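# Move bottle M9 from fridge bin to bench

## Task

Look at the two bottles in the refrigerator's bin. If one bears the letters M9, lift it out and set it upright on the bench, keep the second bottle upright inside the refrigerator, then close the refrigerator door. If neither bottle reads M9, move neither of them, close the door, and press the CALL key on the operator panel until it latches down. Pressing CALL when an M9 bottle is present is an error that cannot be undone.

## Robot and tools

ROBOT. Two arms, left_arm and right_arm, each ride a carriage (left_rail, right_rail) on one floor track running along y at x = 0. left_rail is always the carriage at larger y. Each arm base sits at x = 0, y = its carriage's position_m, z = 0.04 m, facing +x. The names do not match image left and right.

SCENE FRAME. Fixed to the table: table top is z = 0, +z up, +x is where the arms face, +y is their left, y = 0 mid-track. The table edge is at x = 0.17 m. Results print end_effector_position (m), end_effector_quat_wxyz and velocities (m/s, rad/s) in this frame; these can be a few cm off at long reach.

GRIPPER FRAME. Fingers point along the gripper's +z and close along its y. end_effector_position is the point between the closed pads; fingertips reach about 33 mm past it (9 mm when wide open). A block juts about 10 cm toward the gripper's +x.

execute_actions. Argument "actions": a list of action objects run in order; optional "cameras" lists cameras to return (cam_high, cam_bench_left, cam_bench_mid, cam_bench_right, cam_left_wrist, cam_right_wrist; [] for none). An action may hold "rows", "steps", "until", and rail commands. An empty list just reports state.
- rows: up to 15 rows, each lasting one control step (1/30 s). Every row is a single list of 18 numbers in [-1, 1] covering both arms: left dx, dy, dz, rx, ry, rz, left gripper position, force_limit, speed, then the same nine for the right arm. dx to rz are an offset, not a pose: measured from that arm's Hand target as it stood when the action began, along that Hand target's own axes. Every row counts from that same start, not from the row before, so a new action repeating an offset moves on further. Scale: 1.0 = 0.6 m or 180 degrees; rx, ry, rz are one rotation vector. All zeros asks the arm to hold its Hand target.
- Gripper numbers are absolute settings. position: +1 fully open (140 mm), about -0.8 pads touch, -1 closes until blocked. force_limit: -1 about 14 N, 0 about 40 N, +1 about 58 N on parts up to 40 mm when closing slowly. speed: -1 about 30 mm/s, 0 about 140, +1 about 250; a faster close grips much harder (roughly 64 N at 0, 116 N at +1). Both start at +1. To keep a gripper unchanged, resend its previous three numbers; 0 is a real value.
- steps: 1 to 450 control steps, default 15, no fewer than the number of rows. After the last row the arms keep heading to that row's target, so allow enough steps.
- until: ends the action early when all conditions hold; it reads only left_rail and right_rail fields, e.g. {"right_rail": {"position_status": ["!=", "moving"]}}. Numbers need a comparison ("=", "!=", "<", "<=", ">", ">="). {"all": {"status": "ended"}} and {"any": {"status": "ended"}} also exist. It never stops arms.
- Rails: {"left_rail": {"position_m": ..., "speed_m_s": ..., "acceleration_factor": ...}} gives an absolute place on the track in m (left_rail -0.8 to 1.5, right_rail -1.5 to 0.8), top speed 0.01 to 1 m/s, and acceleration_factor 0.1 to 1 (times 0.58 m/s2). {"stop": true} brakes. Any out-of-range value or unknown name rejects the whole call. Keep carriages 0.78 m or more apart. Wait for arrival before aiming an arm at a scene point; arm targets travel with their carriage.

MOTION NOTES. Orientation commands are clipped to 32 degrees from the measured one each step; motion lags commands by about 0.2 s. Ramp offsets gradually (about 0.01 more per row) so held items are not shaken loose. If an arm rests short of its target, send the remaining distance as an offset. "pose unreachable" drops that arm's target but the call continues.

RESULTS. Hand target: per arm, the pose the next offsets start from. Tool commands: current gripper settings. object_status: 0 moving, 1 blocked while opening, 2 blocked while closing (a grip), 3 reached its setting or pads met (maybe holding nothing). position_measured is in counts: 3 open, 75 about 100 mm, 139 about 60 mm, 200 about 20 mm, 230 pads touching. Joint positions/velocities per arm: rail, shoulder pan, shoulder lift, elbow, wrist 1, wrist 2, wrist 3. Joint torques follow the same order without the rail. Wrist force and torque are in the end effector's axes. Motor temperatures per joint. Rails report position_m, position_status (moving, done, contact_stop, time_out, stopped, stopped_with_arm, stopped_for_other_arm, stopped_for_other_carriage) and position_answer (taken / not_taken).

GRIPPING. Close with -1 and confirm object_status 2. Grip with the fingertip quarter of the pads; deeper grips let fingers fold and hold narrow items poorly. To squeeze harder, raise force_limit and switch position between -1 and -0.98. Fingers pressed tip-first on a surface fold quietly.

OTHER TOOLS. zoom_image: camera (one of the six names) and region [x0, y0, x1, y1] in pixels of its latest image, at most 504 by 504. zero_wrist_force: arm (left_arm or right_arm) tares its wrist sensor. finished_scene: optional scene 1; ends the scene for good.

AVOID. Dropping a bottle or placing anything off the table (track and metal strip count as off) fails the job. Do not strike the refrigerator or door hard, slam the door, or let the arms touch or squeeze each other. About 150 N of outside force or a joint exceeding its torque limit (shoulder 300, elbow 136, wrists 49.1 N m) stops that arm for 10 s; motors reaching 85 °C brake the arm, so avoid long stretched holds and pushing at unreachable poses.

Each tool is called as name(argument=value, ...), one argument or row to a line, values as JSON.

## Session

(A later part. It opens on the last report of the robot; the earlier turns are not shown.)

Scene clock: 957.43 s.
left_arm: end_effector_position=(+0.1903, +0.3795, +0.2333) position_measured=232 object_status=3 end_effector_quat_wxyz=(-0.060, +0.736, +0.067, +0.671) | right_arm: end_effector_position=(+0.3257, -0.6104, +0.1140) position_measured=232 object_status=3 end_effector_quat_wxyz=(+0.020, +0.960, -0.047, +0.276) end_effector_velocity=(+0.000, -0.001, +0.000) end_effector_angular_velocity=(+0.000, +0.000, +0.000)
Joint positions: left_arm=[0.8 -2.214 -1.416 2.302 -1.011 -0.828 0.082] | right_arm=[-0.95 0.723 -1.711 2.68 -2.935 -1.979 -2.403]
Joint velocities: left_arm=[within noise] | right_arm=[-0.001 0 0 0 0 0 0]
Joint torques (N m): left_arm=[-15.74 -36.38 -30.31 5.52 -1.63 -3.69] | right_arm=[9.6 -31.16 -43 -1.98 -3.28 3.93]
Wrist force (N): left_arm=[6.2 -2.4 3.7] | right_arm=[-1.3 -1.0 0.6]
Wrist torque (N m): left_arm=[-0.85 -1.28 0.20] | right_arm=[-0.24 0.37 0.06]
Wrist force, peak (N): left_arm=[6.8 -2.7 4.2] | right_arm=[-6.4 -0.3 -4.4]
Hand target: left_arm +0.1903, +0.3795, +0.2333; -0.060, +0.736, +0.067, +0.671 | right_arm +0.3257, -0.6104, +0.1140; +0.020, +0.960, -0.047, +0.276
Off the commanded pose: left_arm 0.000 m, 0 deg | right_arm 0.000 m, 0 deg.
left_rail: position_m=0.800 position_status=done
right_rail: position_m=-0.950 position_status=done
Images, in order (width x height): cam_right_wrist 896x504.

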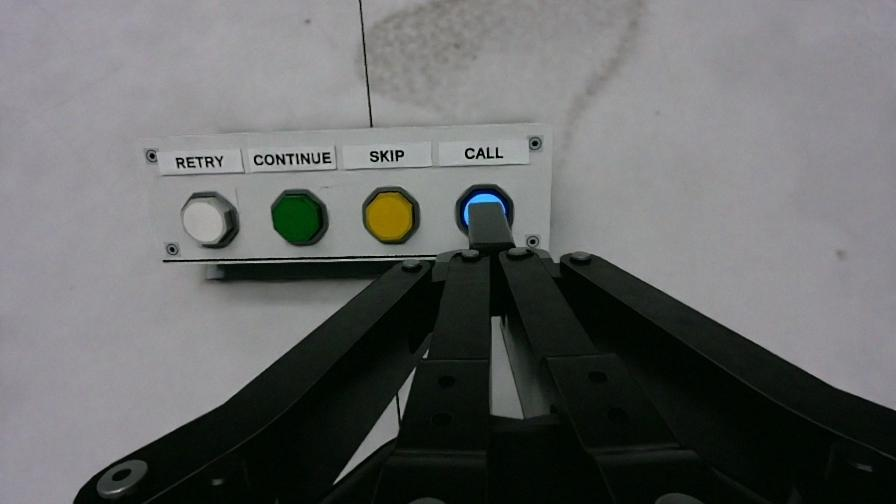

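execute_actions(
  actions=[],
  cameras=["cam_left_wrist", "cam_right_wrist", "cam_bench_left", "cam_high"],
)

Scene clock: 969.90 s.
left_arm: end_effector_position=(+0.1903, +0.3795, +0.2333) position_measured=232 object_status=3 end_effector_quat_wxyz=(-0.060, +0.736, +0.067, +0.671) | right_arm: end_effector_position=(+0.3257, -0.6104, +0.1140) position_measured=232 object_status=3 end_effector_quat_wxyz=(+0.020, +0.960, -0.047, +0.276)
Joint positions: left_arm=[0.8 -2.214 -1.416 2.302 -1.011 -0.828 0.082] | right_arm=[-0.95 0.723 -1.711 2.68 -2.935 -1.979 -2.403]
Joint velocities: within noise
Joint torques (N m): left_arm=[-14.1 -36.22 -29.98 5.64 -1.44 -3.42] | right_arm=[9.19 -31.02 -42.78 -1.6 -3.2 3.7]
Motor temperatures (°C): left_arm=[30 30 32 40 35 38] | right_arm=[35 33 33 32 38 43]
Wrist force (N): left_arm=[6.4 -2.3 4.1] | right_arm=[-1.3 -1.0 0.3]
Wrist torque (N m): left_arm=[-0.82 -1.32 0.19] | right_arm=[-0.25 0.36 0.06]
Wrist force, peak (N): left_arm=[7.0 -2.6 3.9] | right_arm=[-1.8 -1.1 0.5]
Hand target: left_arm +0.1903, +0.3795, +0.2333; -0.060, +0.736, +0.067, +0.671 | right_arm +0.3257, -0.6104, +0.1140; +0.020, +0.960, -0.047, +0.276
Tool commands: left_gripper/position=-1.0 left_gripper/force_limit=-1.0 left_gripper/speed=-0.3 right_gripper/position=-1.0 right_gripper/force_limit=-1.0 right_gripper/speed=-0.3
Off the commanded pose: left_arm 0.000 m, 0 deg | right_arm 0.000 m, 0 deg.
left_rail: position_m=0.800 position_status=done
right_rail: position_m=-0.950 position_status=done
Images, in order (width x height): cam_high 896x504, cam_bench_left 896x504, cam_left_wrist 896x504, cam_right_wrist 896x504.

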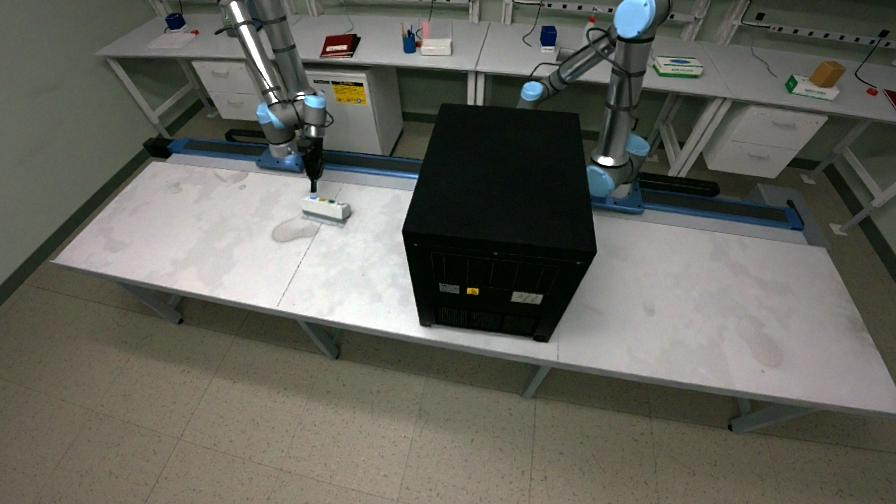

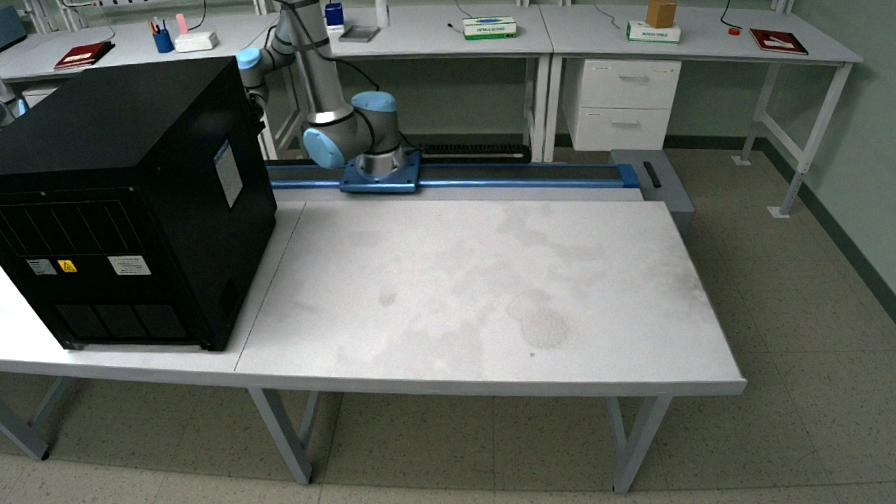

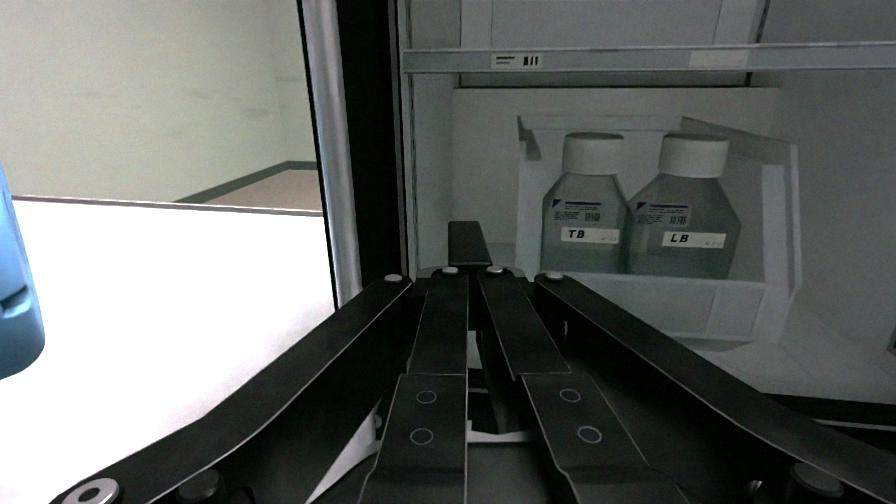

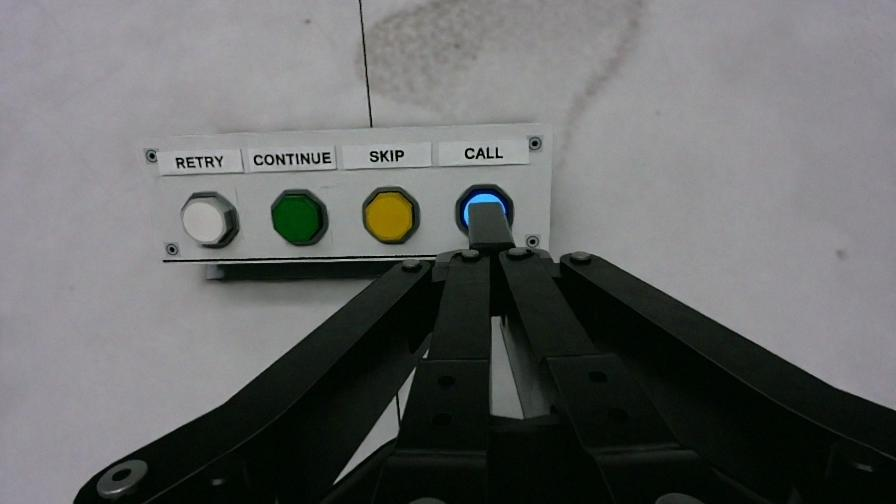

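finished_scene(
)

The scene is finished: the task was done.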